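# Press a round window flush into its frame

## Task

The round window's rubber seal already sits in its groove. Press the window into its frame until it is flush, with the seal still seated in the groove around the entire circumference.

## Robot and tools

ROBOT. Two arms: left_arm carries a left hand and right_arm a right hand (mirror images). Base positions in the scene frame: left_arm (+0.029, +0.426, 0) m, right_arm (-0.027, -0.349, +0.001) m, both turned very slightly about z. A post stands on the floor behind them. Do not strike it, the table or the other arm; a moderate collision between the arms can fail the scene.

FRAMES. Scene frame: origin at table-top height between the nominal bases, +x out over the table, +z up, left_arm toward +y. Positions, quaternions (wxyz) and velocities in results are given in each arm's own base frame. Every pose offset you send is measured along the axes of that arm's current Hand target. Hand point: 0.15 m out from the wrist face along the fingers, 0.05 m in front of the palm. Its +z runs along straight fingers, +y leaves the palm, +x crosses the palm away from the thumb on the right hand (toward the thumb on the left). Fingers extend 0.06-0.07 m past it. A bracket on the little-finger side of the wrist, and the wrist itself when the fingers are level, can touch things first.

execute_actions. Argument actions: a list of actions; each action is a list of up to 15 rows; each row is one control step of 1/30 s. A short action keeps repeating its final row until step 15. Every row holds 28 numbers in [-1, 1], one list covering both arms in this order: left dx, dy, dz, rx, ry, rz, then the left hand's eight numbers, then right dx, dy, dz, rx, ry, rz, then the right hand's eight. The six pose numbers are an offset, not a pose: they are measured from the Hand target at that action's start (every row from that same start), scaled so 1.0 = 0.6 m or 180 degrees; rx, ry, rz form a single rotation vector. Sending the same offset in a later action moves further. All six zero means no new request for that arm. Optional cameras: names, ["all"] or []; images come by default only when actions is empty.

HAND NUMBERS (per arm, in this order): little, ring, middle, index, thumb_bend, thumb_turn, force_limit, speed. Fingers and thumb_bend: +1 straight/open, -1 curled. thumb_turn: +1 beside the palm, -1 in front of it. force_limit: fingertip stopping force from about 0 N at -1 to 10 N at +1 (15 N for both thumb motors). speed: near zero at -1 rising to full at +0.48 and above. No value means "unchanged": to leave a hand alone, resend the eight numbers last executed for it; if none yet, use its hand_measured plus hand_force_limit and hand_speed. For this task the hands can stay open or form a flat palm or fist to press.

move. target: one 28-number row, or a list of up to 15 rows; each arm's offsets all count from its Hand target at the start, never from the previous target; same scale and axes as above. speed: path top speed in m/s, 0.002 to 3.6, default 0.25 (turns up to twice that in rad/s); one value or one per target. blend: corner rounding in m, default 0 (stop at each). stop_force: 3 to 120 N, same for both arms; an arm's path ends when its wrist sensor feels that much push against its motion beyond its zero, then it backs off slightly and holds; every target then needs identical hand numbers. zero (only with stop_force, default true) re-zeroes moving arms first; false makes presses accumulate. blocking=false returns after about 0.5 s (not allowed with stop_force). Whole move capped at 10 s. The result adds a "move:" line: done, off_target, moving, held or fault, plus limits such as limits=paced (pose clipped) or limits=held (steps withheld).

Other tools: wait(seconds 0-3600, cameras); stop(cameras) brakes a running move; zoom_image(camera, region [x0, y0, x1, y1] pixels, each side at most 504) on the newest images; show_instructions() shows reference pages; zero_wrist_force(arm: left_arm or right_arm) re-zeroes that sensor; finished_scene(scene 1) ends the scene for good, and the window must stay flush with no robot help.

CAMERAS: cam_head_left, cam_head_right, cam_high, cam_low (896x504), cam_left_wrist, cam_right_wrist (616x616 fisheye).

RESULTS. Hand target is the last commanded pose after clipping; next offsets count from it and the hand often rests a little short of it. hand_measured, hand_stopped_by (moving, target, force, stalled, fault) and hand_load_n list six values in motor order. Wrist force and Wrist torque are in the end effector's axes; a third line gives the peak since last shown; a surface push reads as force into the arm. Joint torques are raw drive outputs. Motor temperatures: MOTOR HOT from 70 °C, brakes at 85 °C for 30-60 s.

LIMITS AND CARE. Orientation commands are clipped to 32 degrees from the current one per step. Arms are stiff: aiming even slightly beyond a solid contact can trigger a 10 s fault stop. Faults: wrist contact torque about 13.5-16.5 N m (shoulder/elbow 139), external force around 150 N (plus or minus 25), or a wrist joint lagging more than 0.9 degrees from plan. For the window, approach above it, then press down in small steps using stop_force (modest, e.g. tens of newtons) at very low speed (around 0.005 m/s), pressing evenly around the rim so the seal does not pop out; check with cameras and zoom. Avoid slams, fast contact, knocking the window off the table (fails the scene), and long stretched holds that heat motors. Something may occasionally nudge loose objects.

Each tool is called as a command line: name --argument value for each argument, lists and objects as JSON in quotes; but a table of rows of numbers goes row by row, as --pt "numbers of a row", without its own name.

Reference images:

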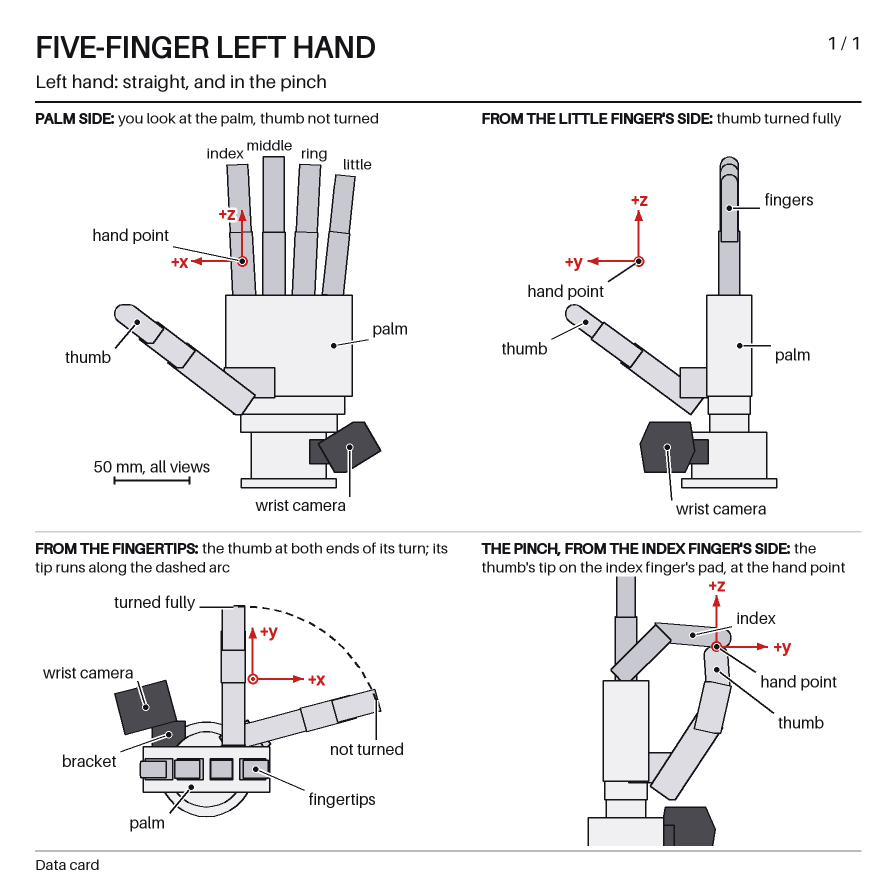

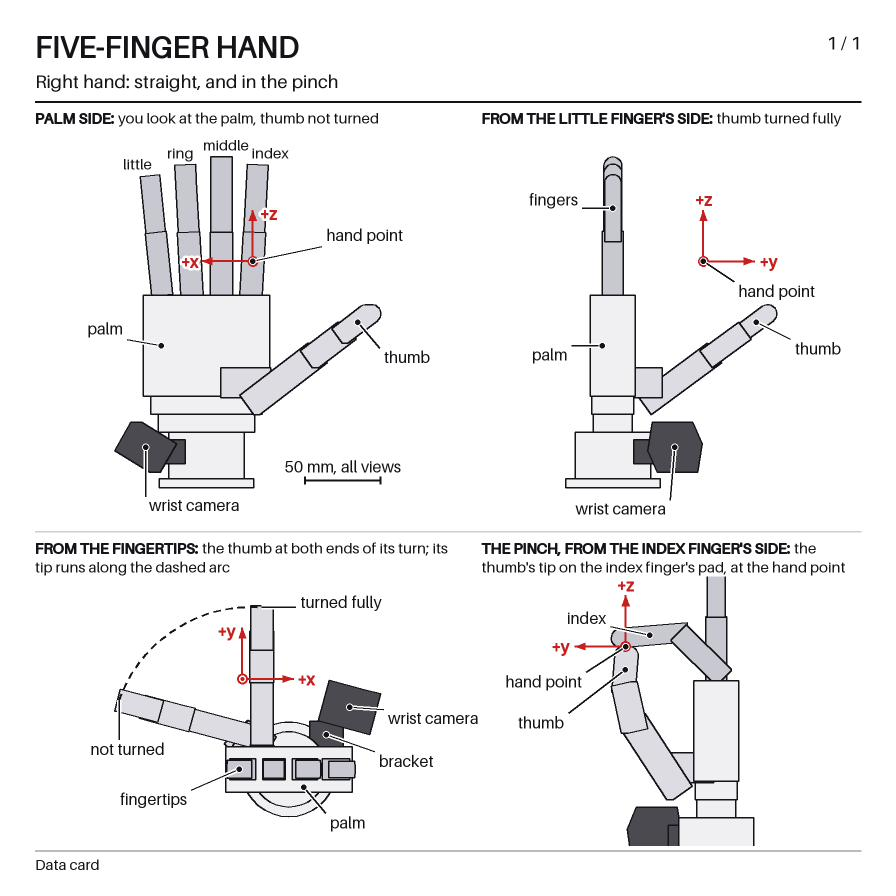

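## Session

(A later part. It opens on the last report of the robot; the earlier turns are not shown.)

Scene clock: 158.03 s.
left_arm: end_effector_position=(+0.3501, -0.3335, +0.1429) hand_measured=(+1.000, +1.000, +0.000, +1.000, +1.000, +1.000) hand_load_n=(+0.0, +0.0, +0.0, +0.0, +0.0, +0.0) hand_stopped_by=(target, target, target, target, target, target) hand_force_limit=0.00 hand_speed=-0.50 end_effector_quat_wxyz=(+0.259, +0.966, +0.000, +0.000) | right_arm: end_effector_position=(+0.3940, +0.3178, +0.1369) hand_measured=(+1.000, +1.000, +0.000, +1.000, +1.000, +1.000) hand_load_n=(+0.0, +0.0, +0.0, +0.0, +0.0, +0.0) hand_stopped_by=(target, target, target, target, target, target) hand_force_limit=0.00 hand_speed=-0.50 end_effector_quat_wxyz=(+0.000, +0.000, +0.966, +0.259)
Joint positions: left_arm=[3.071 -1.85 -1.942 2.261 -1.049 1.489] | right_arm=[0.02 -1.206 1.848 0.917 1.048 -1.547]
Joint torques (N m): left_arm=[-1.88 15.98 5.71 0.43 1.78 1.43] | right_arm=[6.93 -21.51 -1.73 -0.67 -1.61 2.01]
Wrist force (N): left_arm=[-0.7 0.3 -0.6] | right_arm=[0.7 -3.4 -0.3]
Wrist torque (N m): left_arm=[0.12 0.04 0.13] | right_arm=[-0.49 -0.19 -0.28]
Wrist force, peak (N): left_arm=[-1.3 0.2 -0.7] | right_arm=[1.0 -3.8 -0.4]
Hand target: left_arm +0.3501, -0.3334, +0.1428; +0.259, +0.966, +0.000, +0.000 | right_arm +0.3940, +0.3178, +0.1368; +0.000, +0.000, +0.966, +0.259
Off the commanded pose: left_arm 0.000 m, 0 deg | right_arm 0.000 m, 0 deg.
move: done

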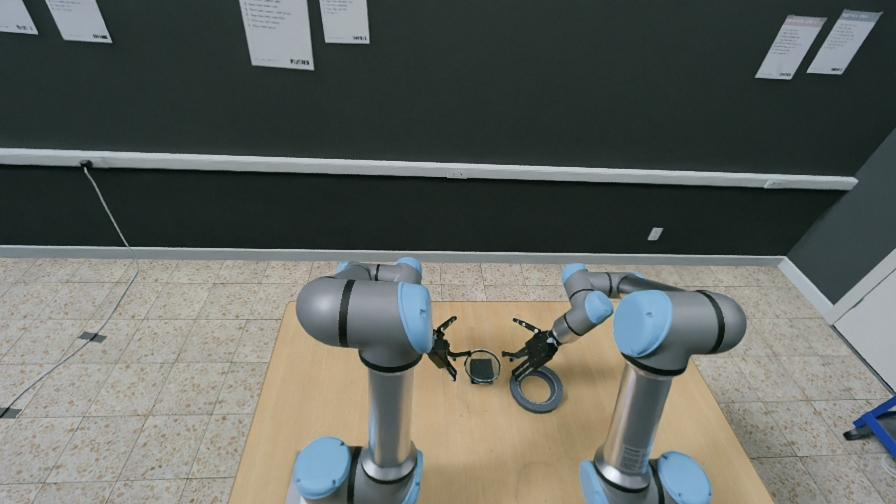

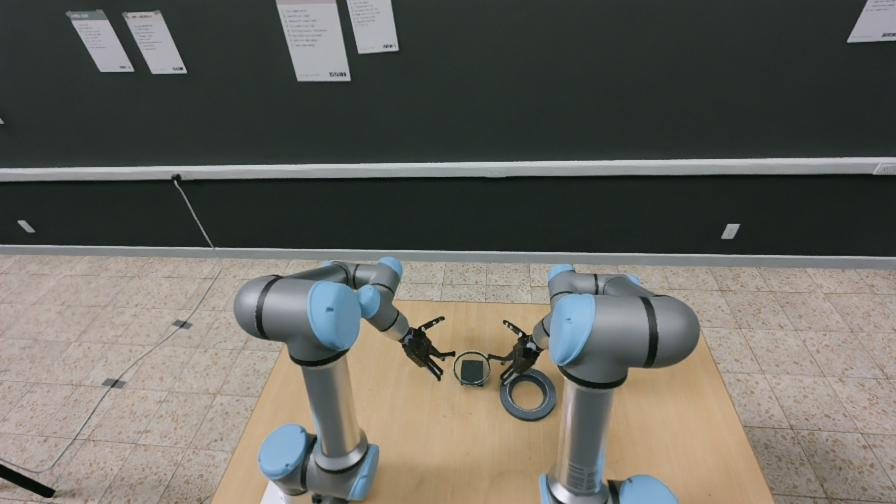

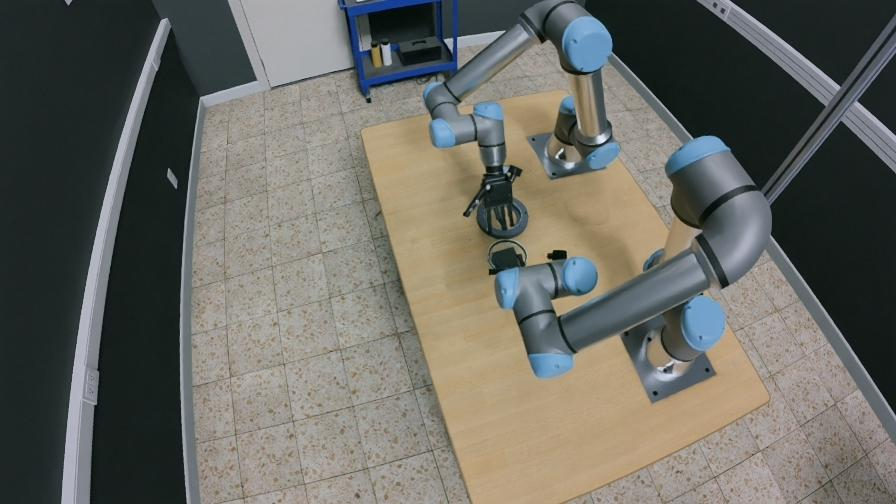

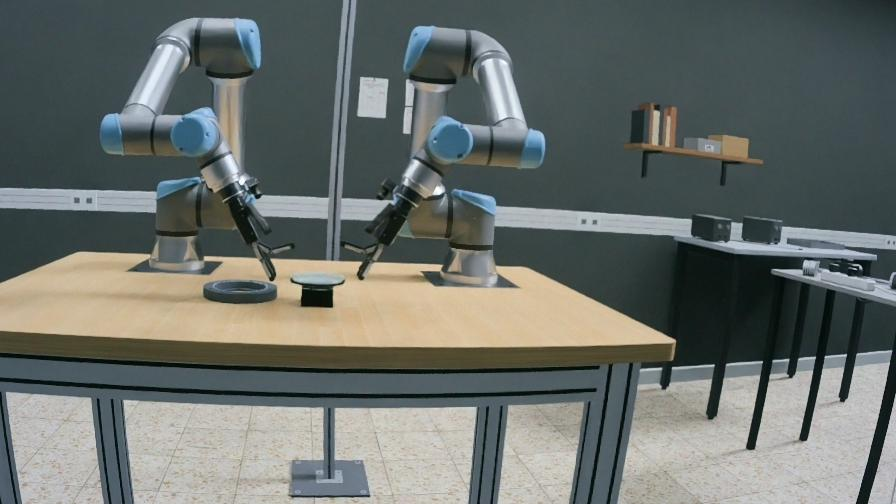

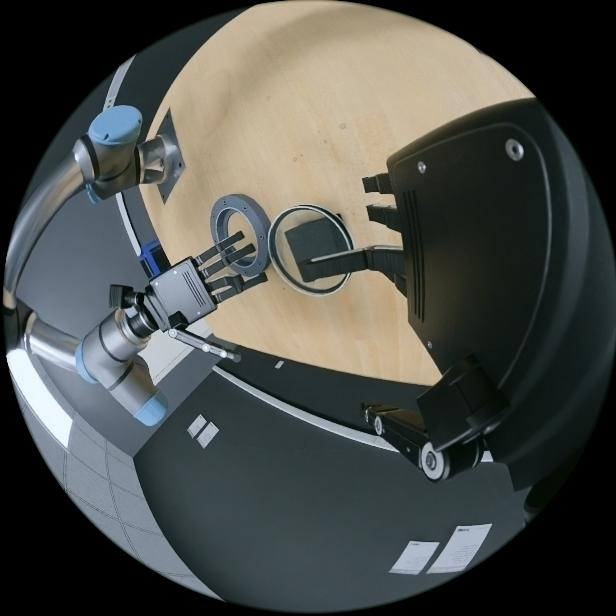

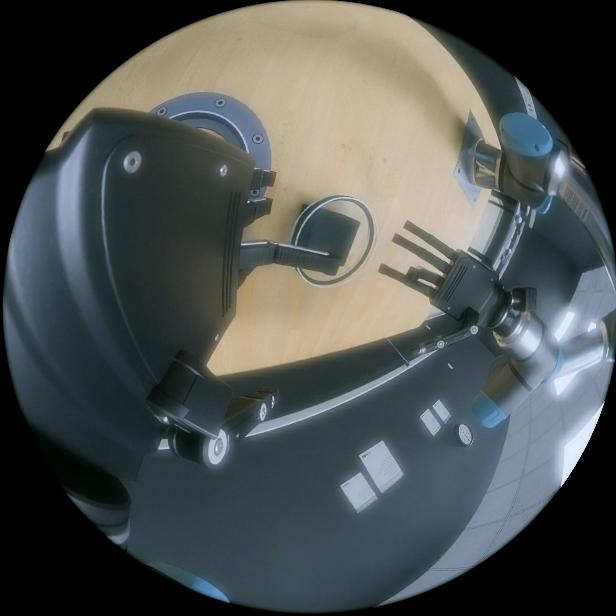

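move --target '[0,-0.0292,0.0505,0,0,0,1,1,0,1,1,1,0,-0.5,0,0,0,0,0,0,1,1,0,1,1,1,0,-0.5]' --speed 0.05

move --target '[0,-0.025,0.0433,0,0,0,1,1,0,1,1,1,0,-0.5,0,0,0,0,0,0,1,1,0,1,1,1,0,-0.5]' --speed 0.008 --stop_force 3 --cameras '["cam_low"]'

zoom_image --camera "cam_low" --region '[270, 240, 370, 310]'

Scene clock: 169.33 s.
left_arm: end_effector_position=(+0.3501, -0.3333, +0.1079) hand_measured=(+1.000, +1.000, +0.000, +1.000, +1.000, +1.000) hand_load_n=(+0.0, +0.0, +0.0, +0.0, +0.0, +0.0) hand_stopped_by=(target, target, target, target, target, target) hand_force_limit=0.00 hand_speed=-0.50 end_effector_quat_wxyz=(+0.259, +0.966, +0.000, +0.000) | right_arm: end_effector_position=(+0.3940, +0.3178, +0.1368) hand_measured=(+1.000, +1.000, +0.000, +1.000, +1.000, +1.000) hand_load_n=(+0.0, +0.0, +0.0, +0.0, +0.0, +0.0) hand_stopped_by=(target, target, target, target, target, target) hand_force_limit=0.00 hand_speed=-0.50 end_effector_quat_wxyz=(+0.000, +0.000, +0.966, +0.259)
Joint positions: left_arm=[3.071 -1.907 -1.977 2.353 -1.049 1.489] | right_arm=[0.02 -1.206 1.848 0.917 1.048 -1.547]
Joint torques (N m): left_arm=[-8.26 18.81 5.54 0.1 0.51 -1.11] | right_arm=[9.34 -23.22 -2.54 -0.67 -1.71 2.31]
Wrist force (N): left_arm=[-0.7 0.3 -0.7] | right_arm=[0.6 -3.1 -0.5]
Wrist torque (N m): left_arm=[0.14 0.02 0.14] | right_arm=[-0.43 -0.17 -0.28]
Wrist force, peak (N): left_arm=[-0.8 0.6 -0.9] | right_arm=[0.7 -3.9 -0.1]
Hand target: left_arm +0.3501, -0.3334, +0.1078; +0.259, +0.966, +0.000, +0.000 | right_arm +0.3940, +0.3178, +0.1368; +0.000, +0.000, +0.966, +0.259
Off the commanded pose: left_arm 0.000 m, 0 deg | right_arm 0.000 m, 0 deg.
move: done

Scene clock: 172.90 s.
left_arm: end_effector_position=(+0.3501, -0.3334, +0.0888) hand_measured=(+1.000, +1.000, +0.000, +1.000, +1.000, +1.000) hand_load_n=(+0.0, +0.0, +0.0, +0.0, +0.0, +0.0) hand_stopped_by=(target, target, target, target, target, target) hand_force_limit=0.00 hand_speed=-0.50 end_effector_quat_wxyz=(+0.259, +0.966, +0.000, +0.000) | right_arm: end_effector_position=(+0.3940, +0.3178, +0.1368) hand_measured=(+1.000, +1.000, +0.000, +1.000, +1.000, +1.000) hand_load_n=(+0.0, +0.0, +0.0, +0.0, +0.0, +0.0) hand_stopped_by=(target, target, target, target, target, target) hand_force_limit=0.00 hand_speed=-0.50 end_effector_quat_wxyz=(+0.000, +0.000, +0.966, +0.259)
Joint positions: left_arm=[3.071 -1.941 -1.993 2.403 -1.049 1.489] | right_arm=[0.02 -1.206 1.848 0.917 1.048 -1.547]
Joint torques (N m): left_arm=[-8.01 42.13 21.17 -4.74 2.72 0.44] | right_arm=[8.64 -23.3 -2.41 -0.69 -1.79 2.17]
Wrist force (N): left_arm=[-0.7 0.4 -0.7] | right_arm=[0.5 -3.5 -0.1]
Wrist torque (N m): left_arm=[0.14 0.04 0.13] | right_arm=[-0.51 -0.17 -0.30]
Wrist force, peak (N): left_arm=[-0.6 0.9 -6.2] | right_arm=[0.7 -3.8 -0.2]
Hand target: left_arm +0.3501, -0.3334, +0.0888; +0.259, +0.966, +0.000, +0.000 (not the last commanded pose) | right_arm +0.3940, +0.3178, +0.1368; +0.000, +0.000, +0.966, +0.259
Off the commanded pose: left_arm 0.011 m, 0 deg | right_arm 0.000 m, 0 deg.
move: contact (left_arm)

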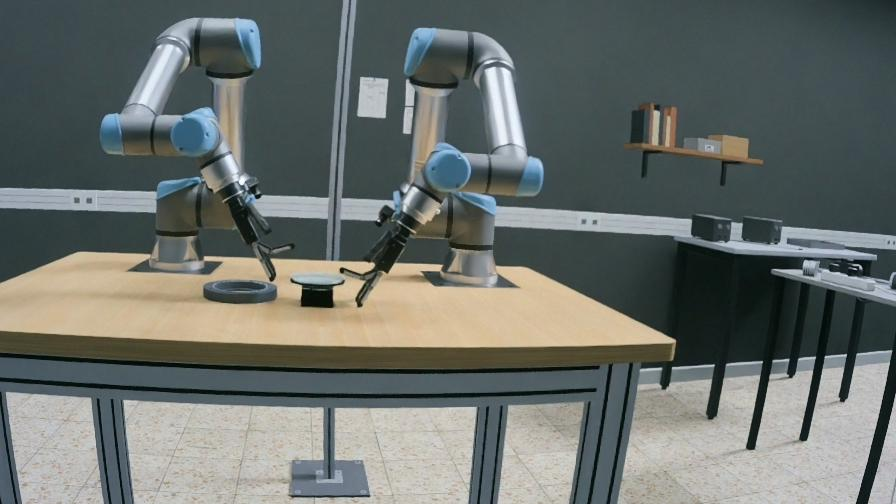

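Scaled by 5.040 from the camera's image (finer frame: 1280x720).

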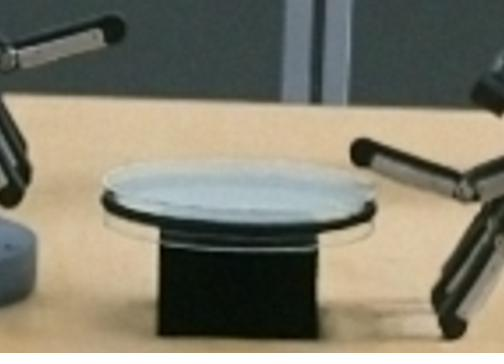

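move --pt "0 0.03875 -0.0671 0 0 0 1 1 0 1 1 1 0 -0.5 0 -0.006 0.0104 0 0 0 1 1 0 1 1 1 0 -0.5" --pt "0 0.0734 -0.0471 0 0 0 1 1 0 1 1 1 0 -0.5 0 0.0301 0.0312 0 0 0 1 1 0 1 1 1 0 -0.5" --speed 0.04 --cameras '["all"]'

zoom_image --camera "cam_low" --region '[270, 240, 370, 310]'

zoom_image --camera "cam_head_left" --region '[445, 325, 525, 385]'

zoom_image --camera "cam_head_right" --region '[430, 325, 510, 385]'

zoom_image --camera "cam_left_wrist" --region '[260, 160, 420, 310]'

zoom_image --camera "cam_right_wrist" --region '[220, 150, 380, 300]'

Scene clock: 193.73 s.
left_arm: end_effector_position=(+0.3501, -0.3574, +0.1353) hand_measured=(+1.000, +1.000, +0.000, +1.000, +1.000, +1.000) hand_load_n=(-0.5, +0.0, +0.0, +0.0, +0.0, +0.0) hand_stopped_by=(target, target, target, target, target, target) hand_force_limit=0.00 hand_speed=-0.50 end_effector_quat_wxyz=(+0.259, +0.966, +0.000, +0.000) | right_arm: end_effector_position=(+0.3940, +0.3428, +0.1296) hand_measured=(+1.000, +1.000, +0.000, +1.000, +1.000, +1.000) hand_load_n=(+0.0, +0.0, +0.0, +0.0, +0.0, +0.0) hand_stopped_by=(target, target, target, target, target, target) hand_force_limit=0.00 hand_speed=-0.50 end_effector_quat_wxyz=(+0.000, +0.000, +0.966, +0.259)
Joint positions: left_arm=[3 -1.879 -1.913 2.302 -1.053 1.408] | right_arm=[0.087 -1.181 1.822 0.88 1.05 -1.47]
Joint torques (N m): left_arm=[-11.54 16.64 24.98 0.25 -0.84 -1.6] | right_arm=[10.52 -23.09 -27.5 -0.67 0.76 2.11]
Wrist force (N): left_arm=[-0.9 0.3 -0.6] | right_arm=[0.2 -3.1 -0.1]
Wrist torque (N m): left_arm=[0.12 0.05 0.12] | right_arm=[-0.44 -0.07 -0.29]
Wrist force, peak (N): left_arm=[-1.0 0.8 -0.7] | right_arm=[0.4 -3.8 -0.3]
Hand target: left_arm +0.3501, -0.3574, +0.1353; +0.259, +0.966, +0.000, +0.000 | right_arm +0.3940, +0.3428, +0.1296; +0.000, +0.000, +0.966, +0.259
Off the commanded pose: left_arm 0.000 m, 0 deg | right_arm 0.000 m, 0 deg.
move: done

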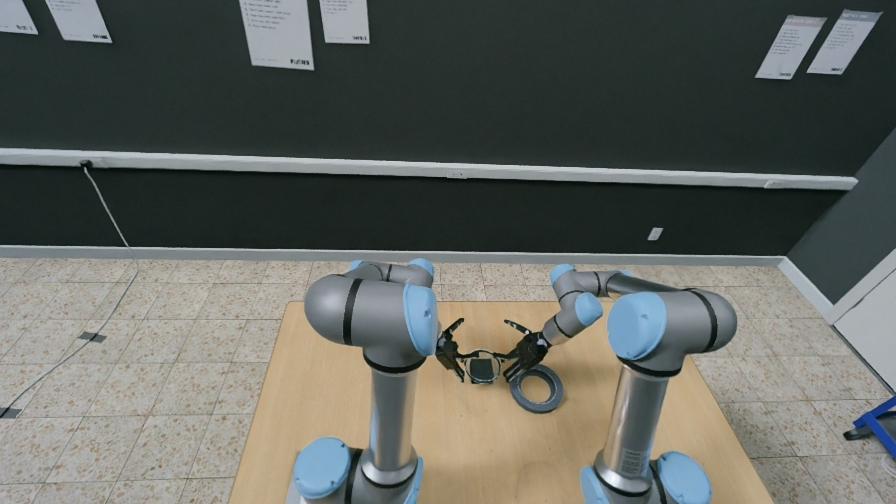

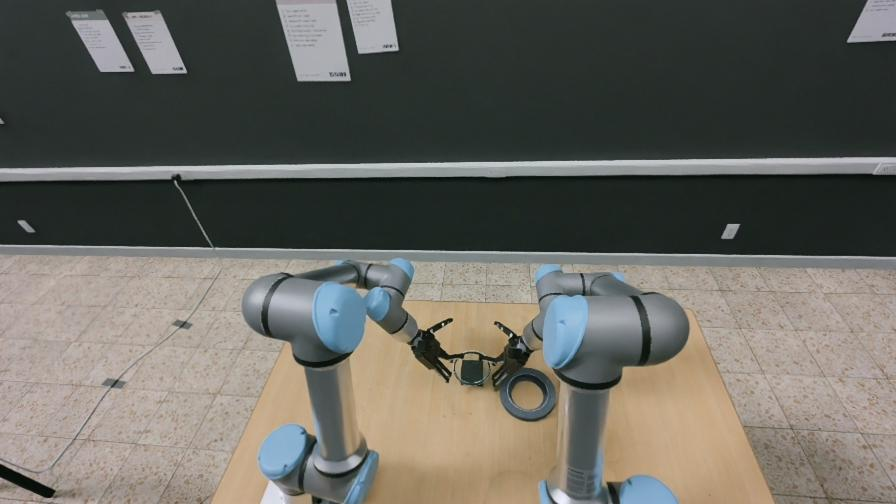

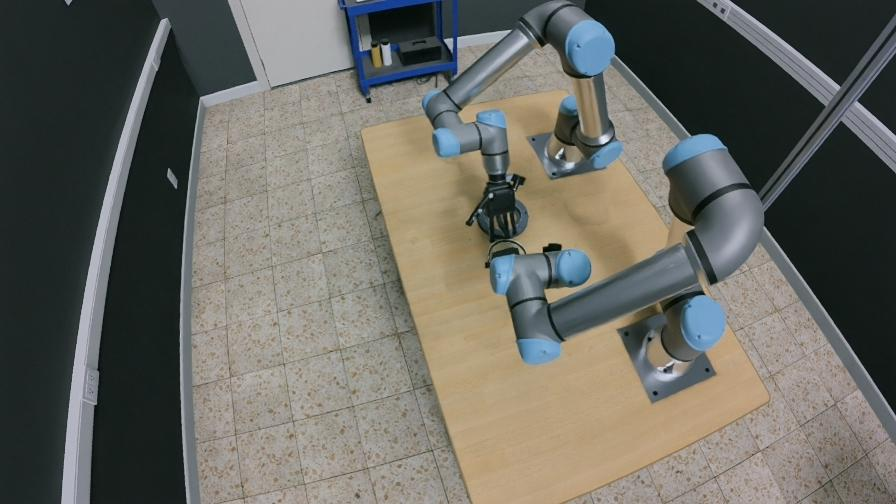

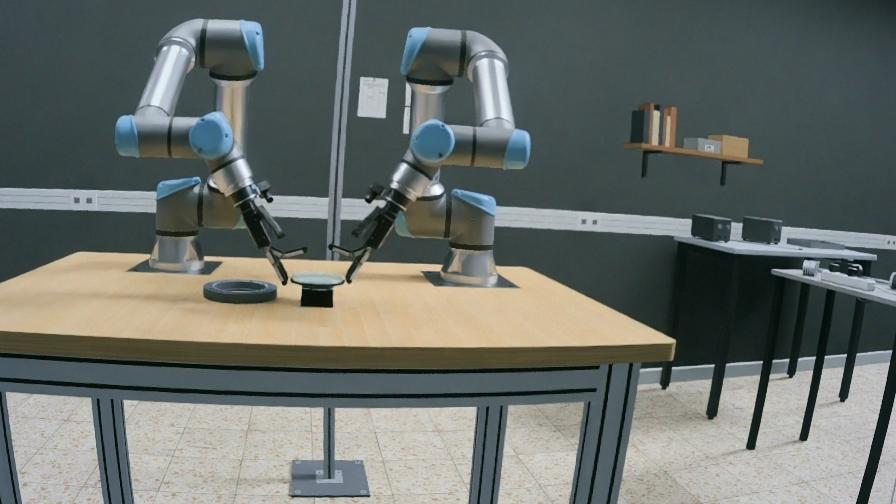

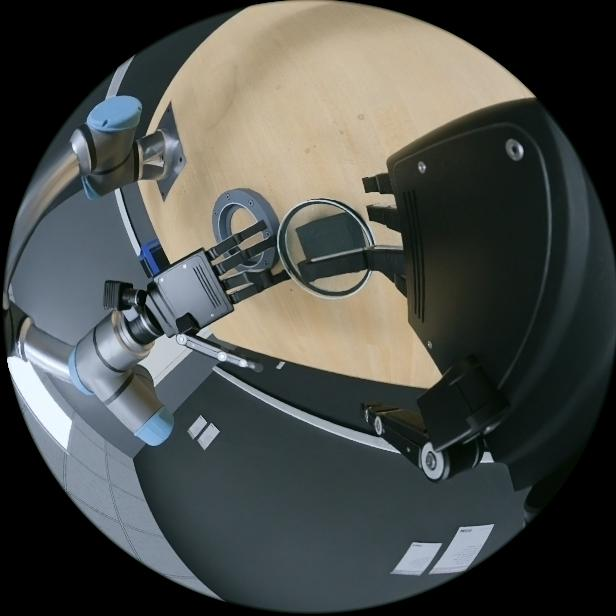

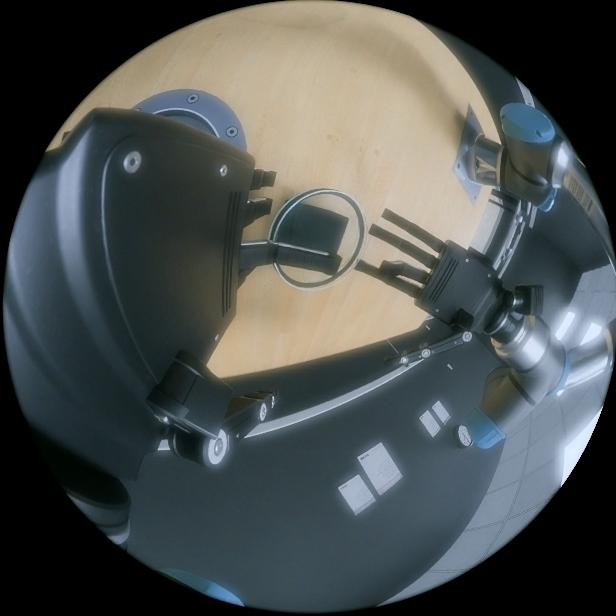

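Scaled by 5.040 from the camera's image (finer frame: 1280x720).

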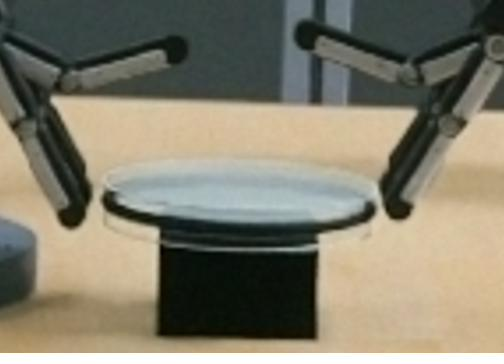

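Scaled by 6.300 from the camera's image (finer frame: 1280x720).

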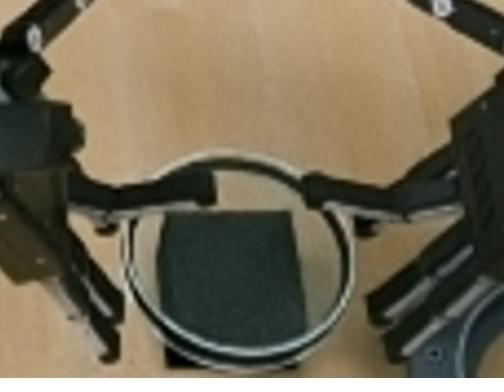

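Scaled by 6.300 from the camera's image (finer frame: 1280x720).

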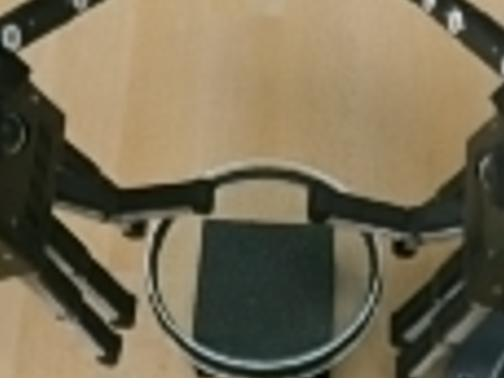

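Scaled by 3.150 from the camera's image (finer frame: 880x880).

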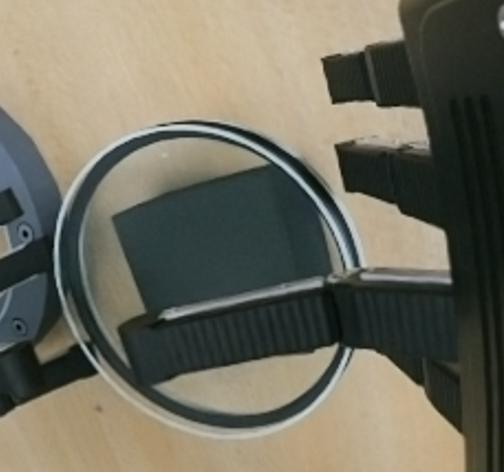

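Scaled by 3.150 from the camera's image (finer frame: 880x880).

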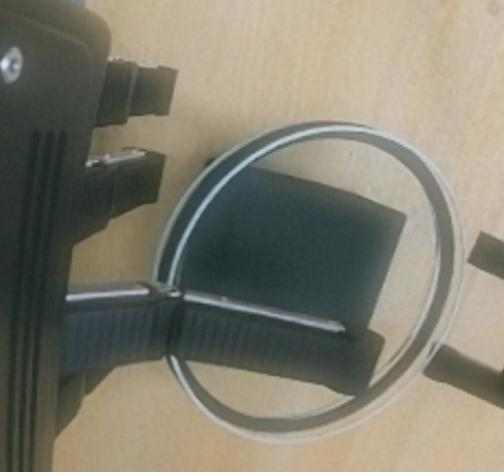

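move --pt "0.0058 0 0 0 0 0 1 1 0 1 1 1 0 -0.5 -0.0092 0.0017 -0.0029 0 0 0 1 1 0 1 1 1 0 -0.5" --pt "0.0058 0.0087 0.005 0 0 0 1 1 0 1 1 1 0 -0.5 -0.0092 0.0089 0.0013 0 0 0 1 1 0 1 1 1 0 -0.5" --speed '[0.02,0.01]' --cameras '["all"]'

zoom_image --camera "cam_low" --region '[270, 240, 370, 310]'

zoom_image --camera "cam_head_left" --region '[445, 325, 525, 385]'

zoom_image --camera "cam_head_right" --region '[430, 325, 510, 385]'

Scene clock: 204.97 s.
left_arm: end_effector_position=(+0.3536, -0.3634, +0.1353) hand_measured=(+1.000, +1.000, +0.000, +1.000, +1.000, +1.000) hand_load_n=(+0.0, +0.0, +0.0, +0.0, +0.0, +0.0) hand_stopped_by=(target, target, target, target, target, target) hand_force_limit=0.00 hand_speed=-0.50 end_effector_quat_wxyz=(+0.259, +0.966, +0.000, +0.000) | right_arm: end_effector_position=(+0.3995, +0.3478, +0.1316) hand_measured=(+1.000, +1.000, +0.000, +1.000, +1.000, +1.000) hand_load_n=(+0.0, +0.0, +0.0, +0.0, +0.0, +0.0) hand_stopped_by=(target, target, target, target, target, target) hand_force_limit=0.00 hand_speed=-0.50 end_effector_quat_wxyz=(+0.000, +0.000, +0.966, +0.259)
Joint positions: left_arm=[2.984 -1.89 -1.894 2.303 -1.054 1.389] | right_arm=[0.099 -1.171 1.797 0.887 1.05 -1.456]
Joint torques (N m): left_arm=[-13.64 17.99 24.23 0.02 -0.52 -1.47] | right_arm=[6.94 -24.31 -28.26 -0.85 0.35 2.16]
Wrist force (N): left_arm=[0.1 -1.9 -2.1] | right_arm=[1.0 -5.1 -0.9]
Wrist torque (N m): left_arm=[0.11 -0.03 0.20] | right_arm=[-0.46 -0.08 -0.31]
Wrist force, peak (N): left_arm=[0.1 -1.9 -2.1] | right_arm=[1.3 -5.5 -0.5]
Hand target: left_arm +0.3536, -0.3634, +0.1353; +0.259, +0.966, +0.000, +0.000 | right_arm +0.3995, +0.3479, +0.1316; +0.000, +0.000, +0.966, +0.259
Off the commanded pose: left_arm 0.000 m, 0 deg | right_arm 0.000 m, 0 deg.
move: done

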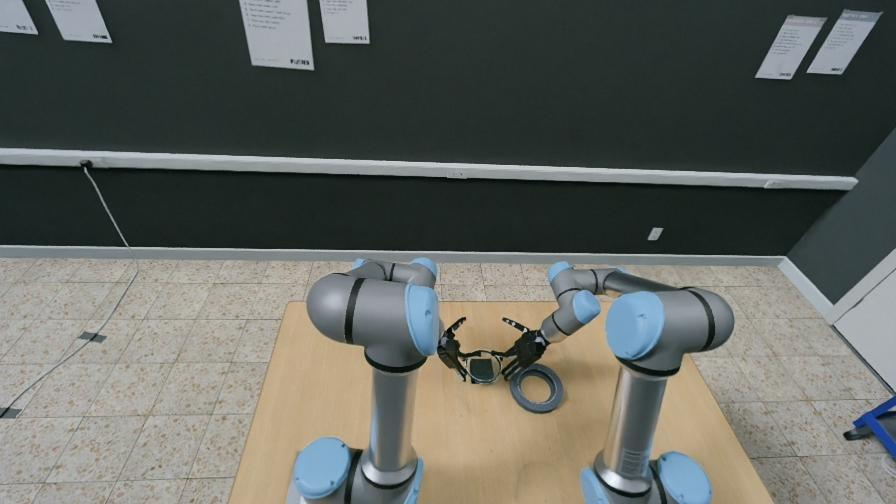

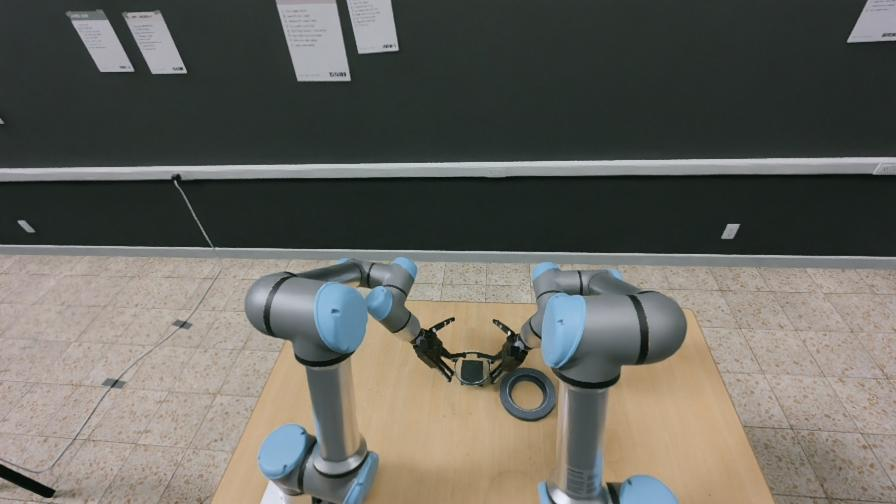

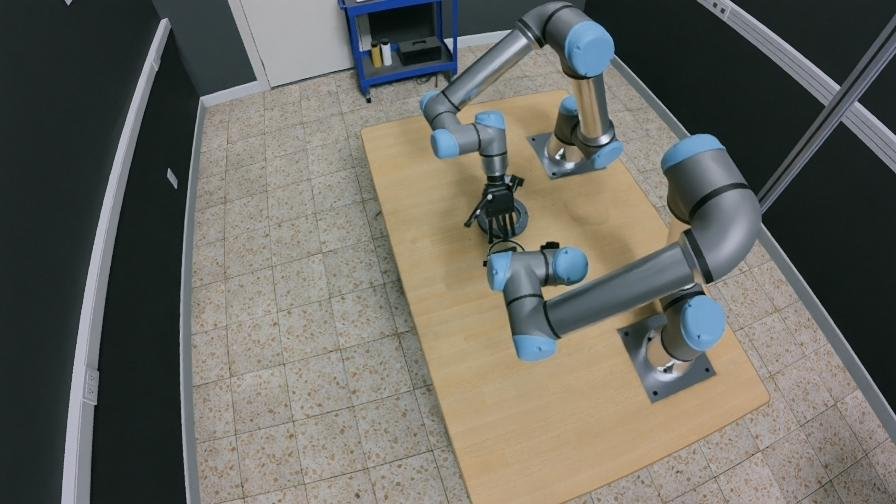

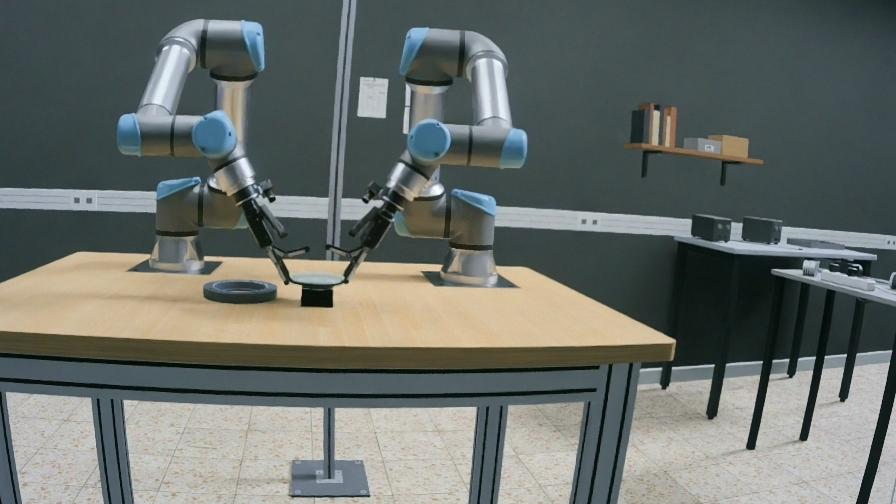

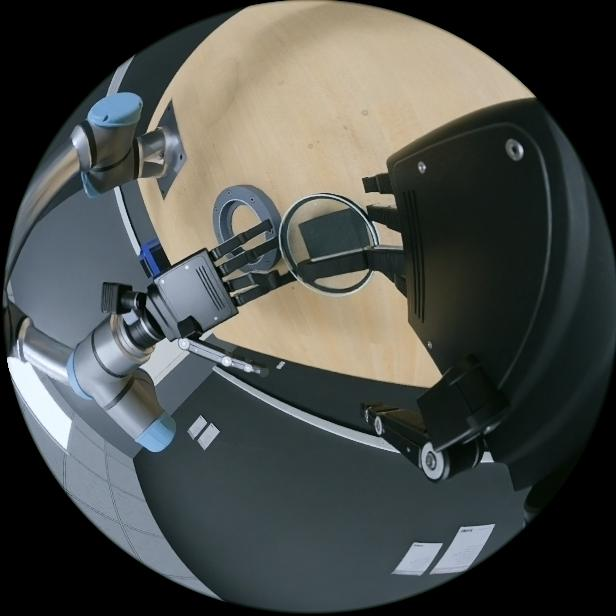

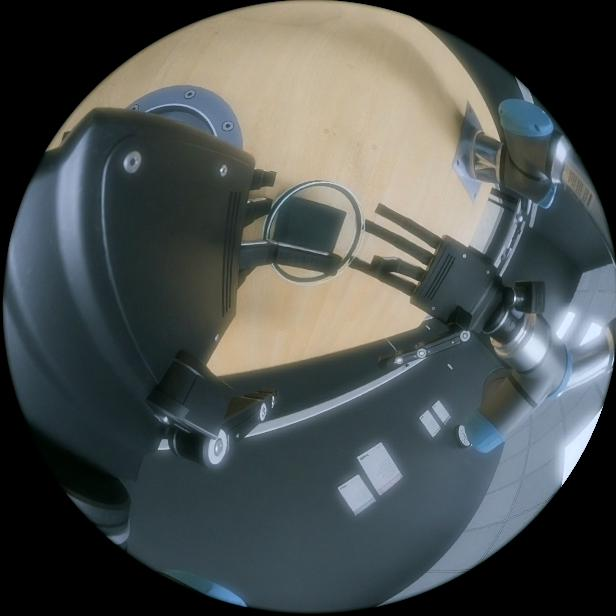

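Scaled by 5.040 from the camera's image (finer frame: 1280x720).

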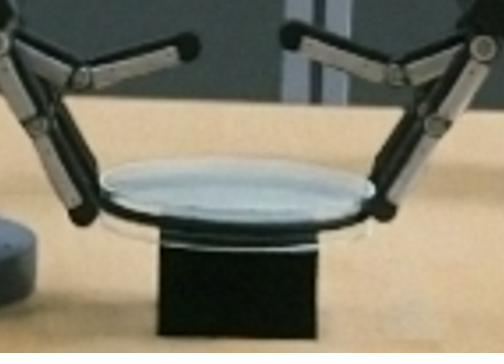

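Scaled by 6.300 from the camera's image (finer frame: 1280x720).

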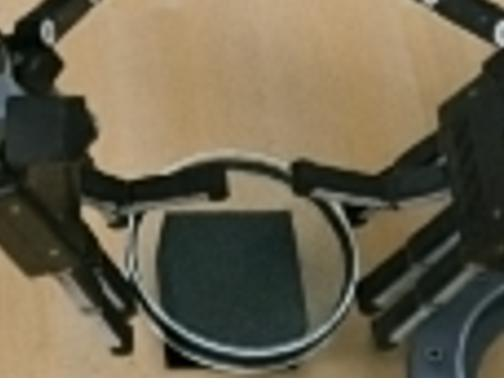

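Scaled by 6.300 from the camera's image (finer frame: 1280x720).

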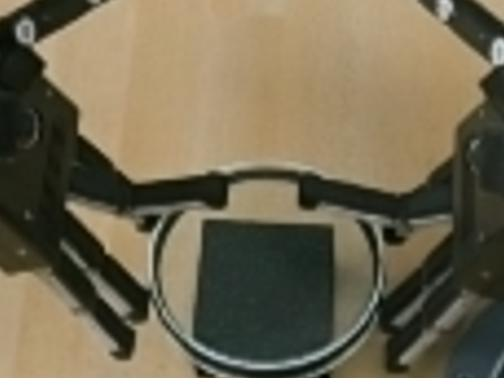

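move --target '[0,0,0,0,0,0,1,1,0,1,1,1,0,-0.5,0,0.0144,0.0083,0,0,0,1,1,0,1,1,1,0,-0.5]' --speed 0.004 --stop_force 7

Scene clock: 208.57 s.
left_arm: end_effector_position=(+0.3536, -0.3634, +0.1353) hand_measured=(+1.000, +1.000, +0.000, +1.000, +1.000, +1.000) hand_load_n=(+0.0, +0.0, +0.0, +0.0, +0.0, +0.0) hand_stopped_by=(target, target, target, target, target, target) hand_force_limit=0.00 hand_speed=-0.50 end_effector_quat_wxyz=(+0.259, +0.966, +0.000, +0.000) | right_arm: end_effector_position=(+0.3995, +0.3502, +0.1316) hand_measured=(+1.000, +1.000, +0.000, +1.000, +1.000, +1.000) hand_load_n=(+0.0, +0.5, +0.0, +0.0, +0.0, +0.0) hand_stopped_by=(target, target, target, target, target, target) hand_force_limit=0.00 hand_speed=-0.50 end_effector_quat_wxyz=(+0.000, +0.000, +0.966, +0.259)
Joint positions: left_arm=[2.984 -1.89 -1.894 2.303 -1.054 1.389] | right_arm=[0.105 -1.169 1.794 0.886 1.051 -1.449]
Joint torques (N m): left_arm=[-12.31 18.33 20.53 -0.15 2.23 -0.58] | right_arm=[-5.78 -44.42 -4.34 4.22 -2.5 -1.46]
Wrist force (N): left_arm=[2.1 -7.3 -5.7] | right_arm=[3.0 -11.6 -3.2]
Wrist torque (N m): left_arm=[0.31 -0.13 0.40] | right_arm=[-0.26 -0.01 -0.43]
Wrist force, peak (N): left_arm=[2.6 -7.4 -6.5] | right_arm=[3.7 -13.2 -3.3]
Hand target: left_arm +0.3536, -0.3634, +0.1353; +0.259, +0.966, +0.000, +0.000 | right_arm +0.3995, +0.3502, +0.1316; +0.000, +0.000, +0.966, +0.259 (not the last commanded pose)
Off the commanded pose: left_arm 0.000 m, 0 deg | right_arm 0.008 m, 0 deg.
move: contact (right_arm)


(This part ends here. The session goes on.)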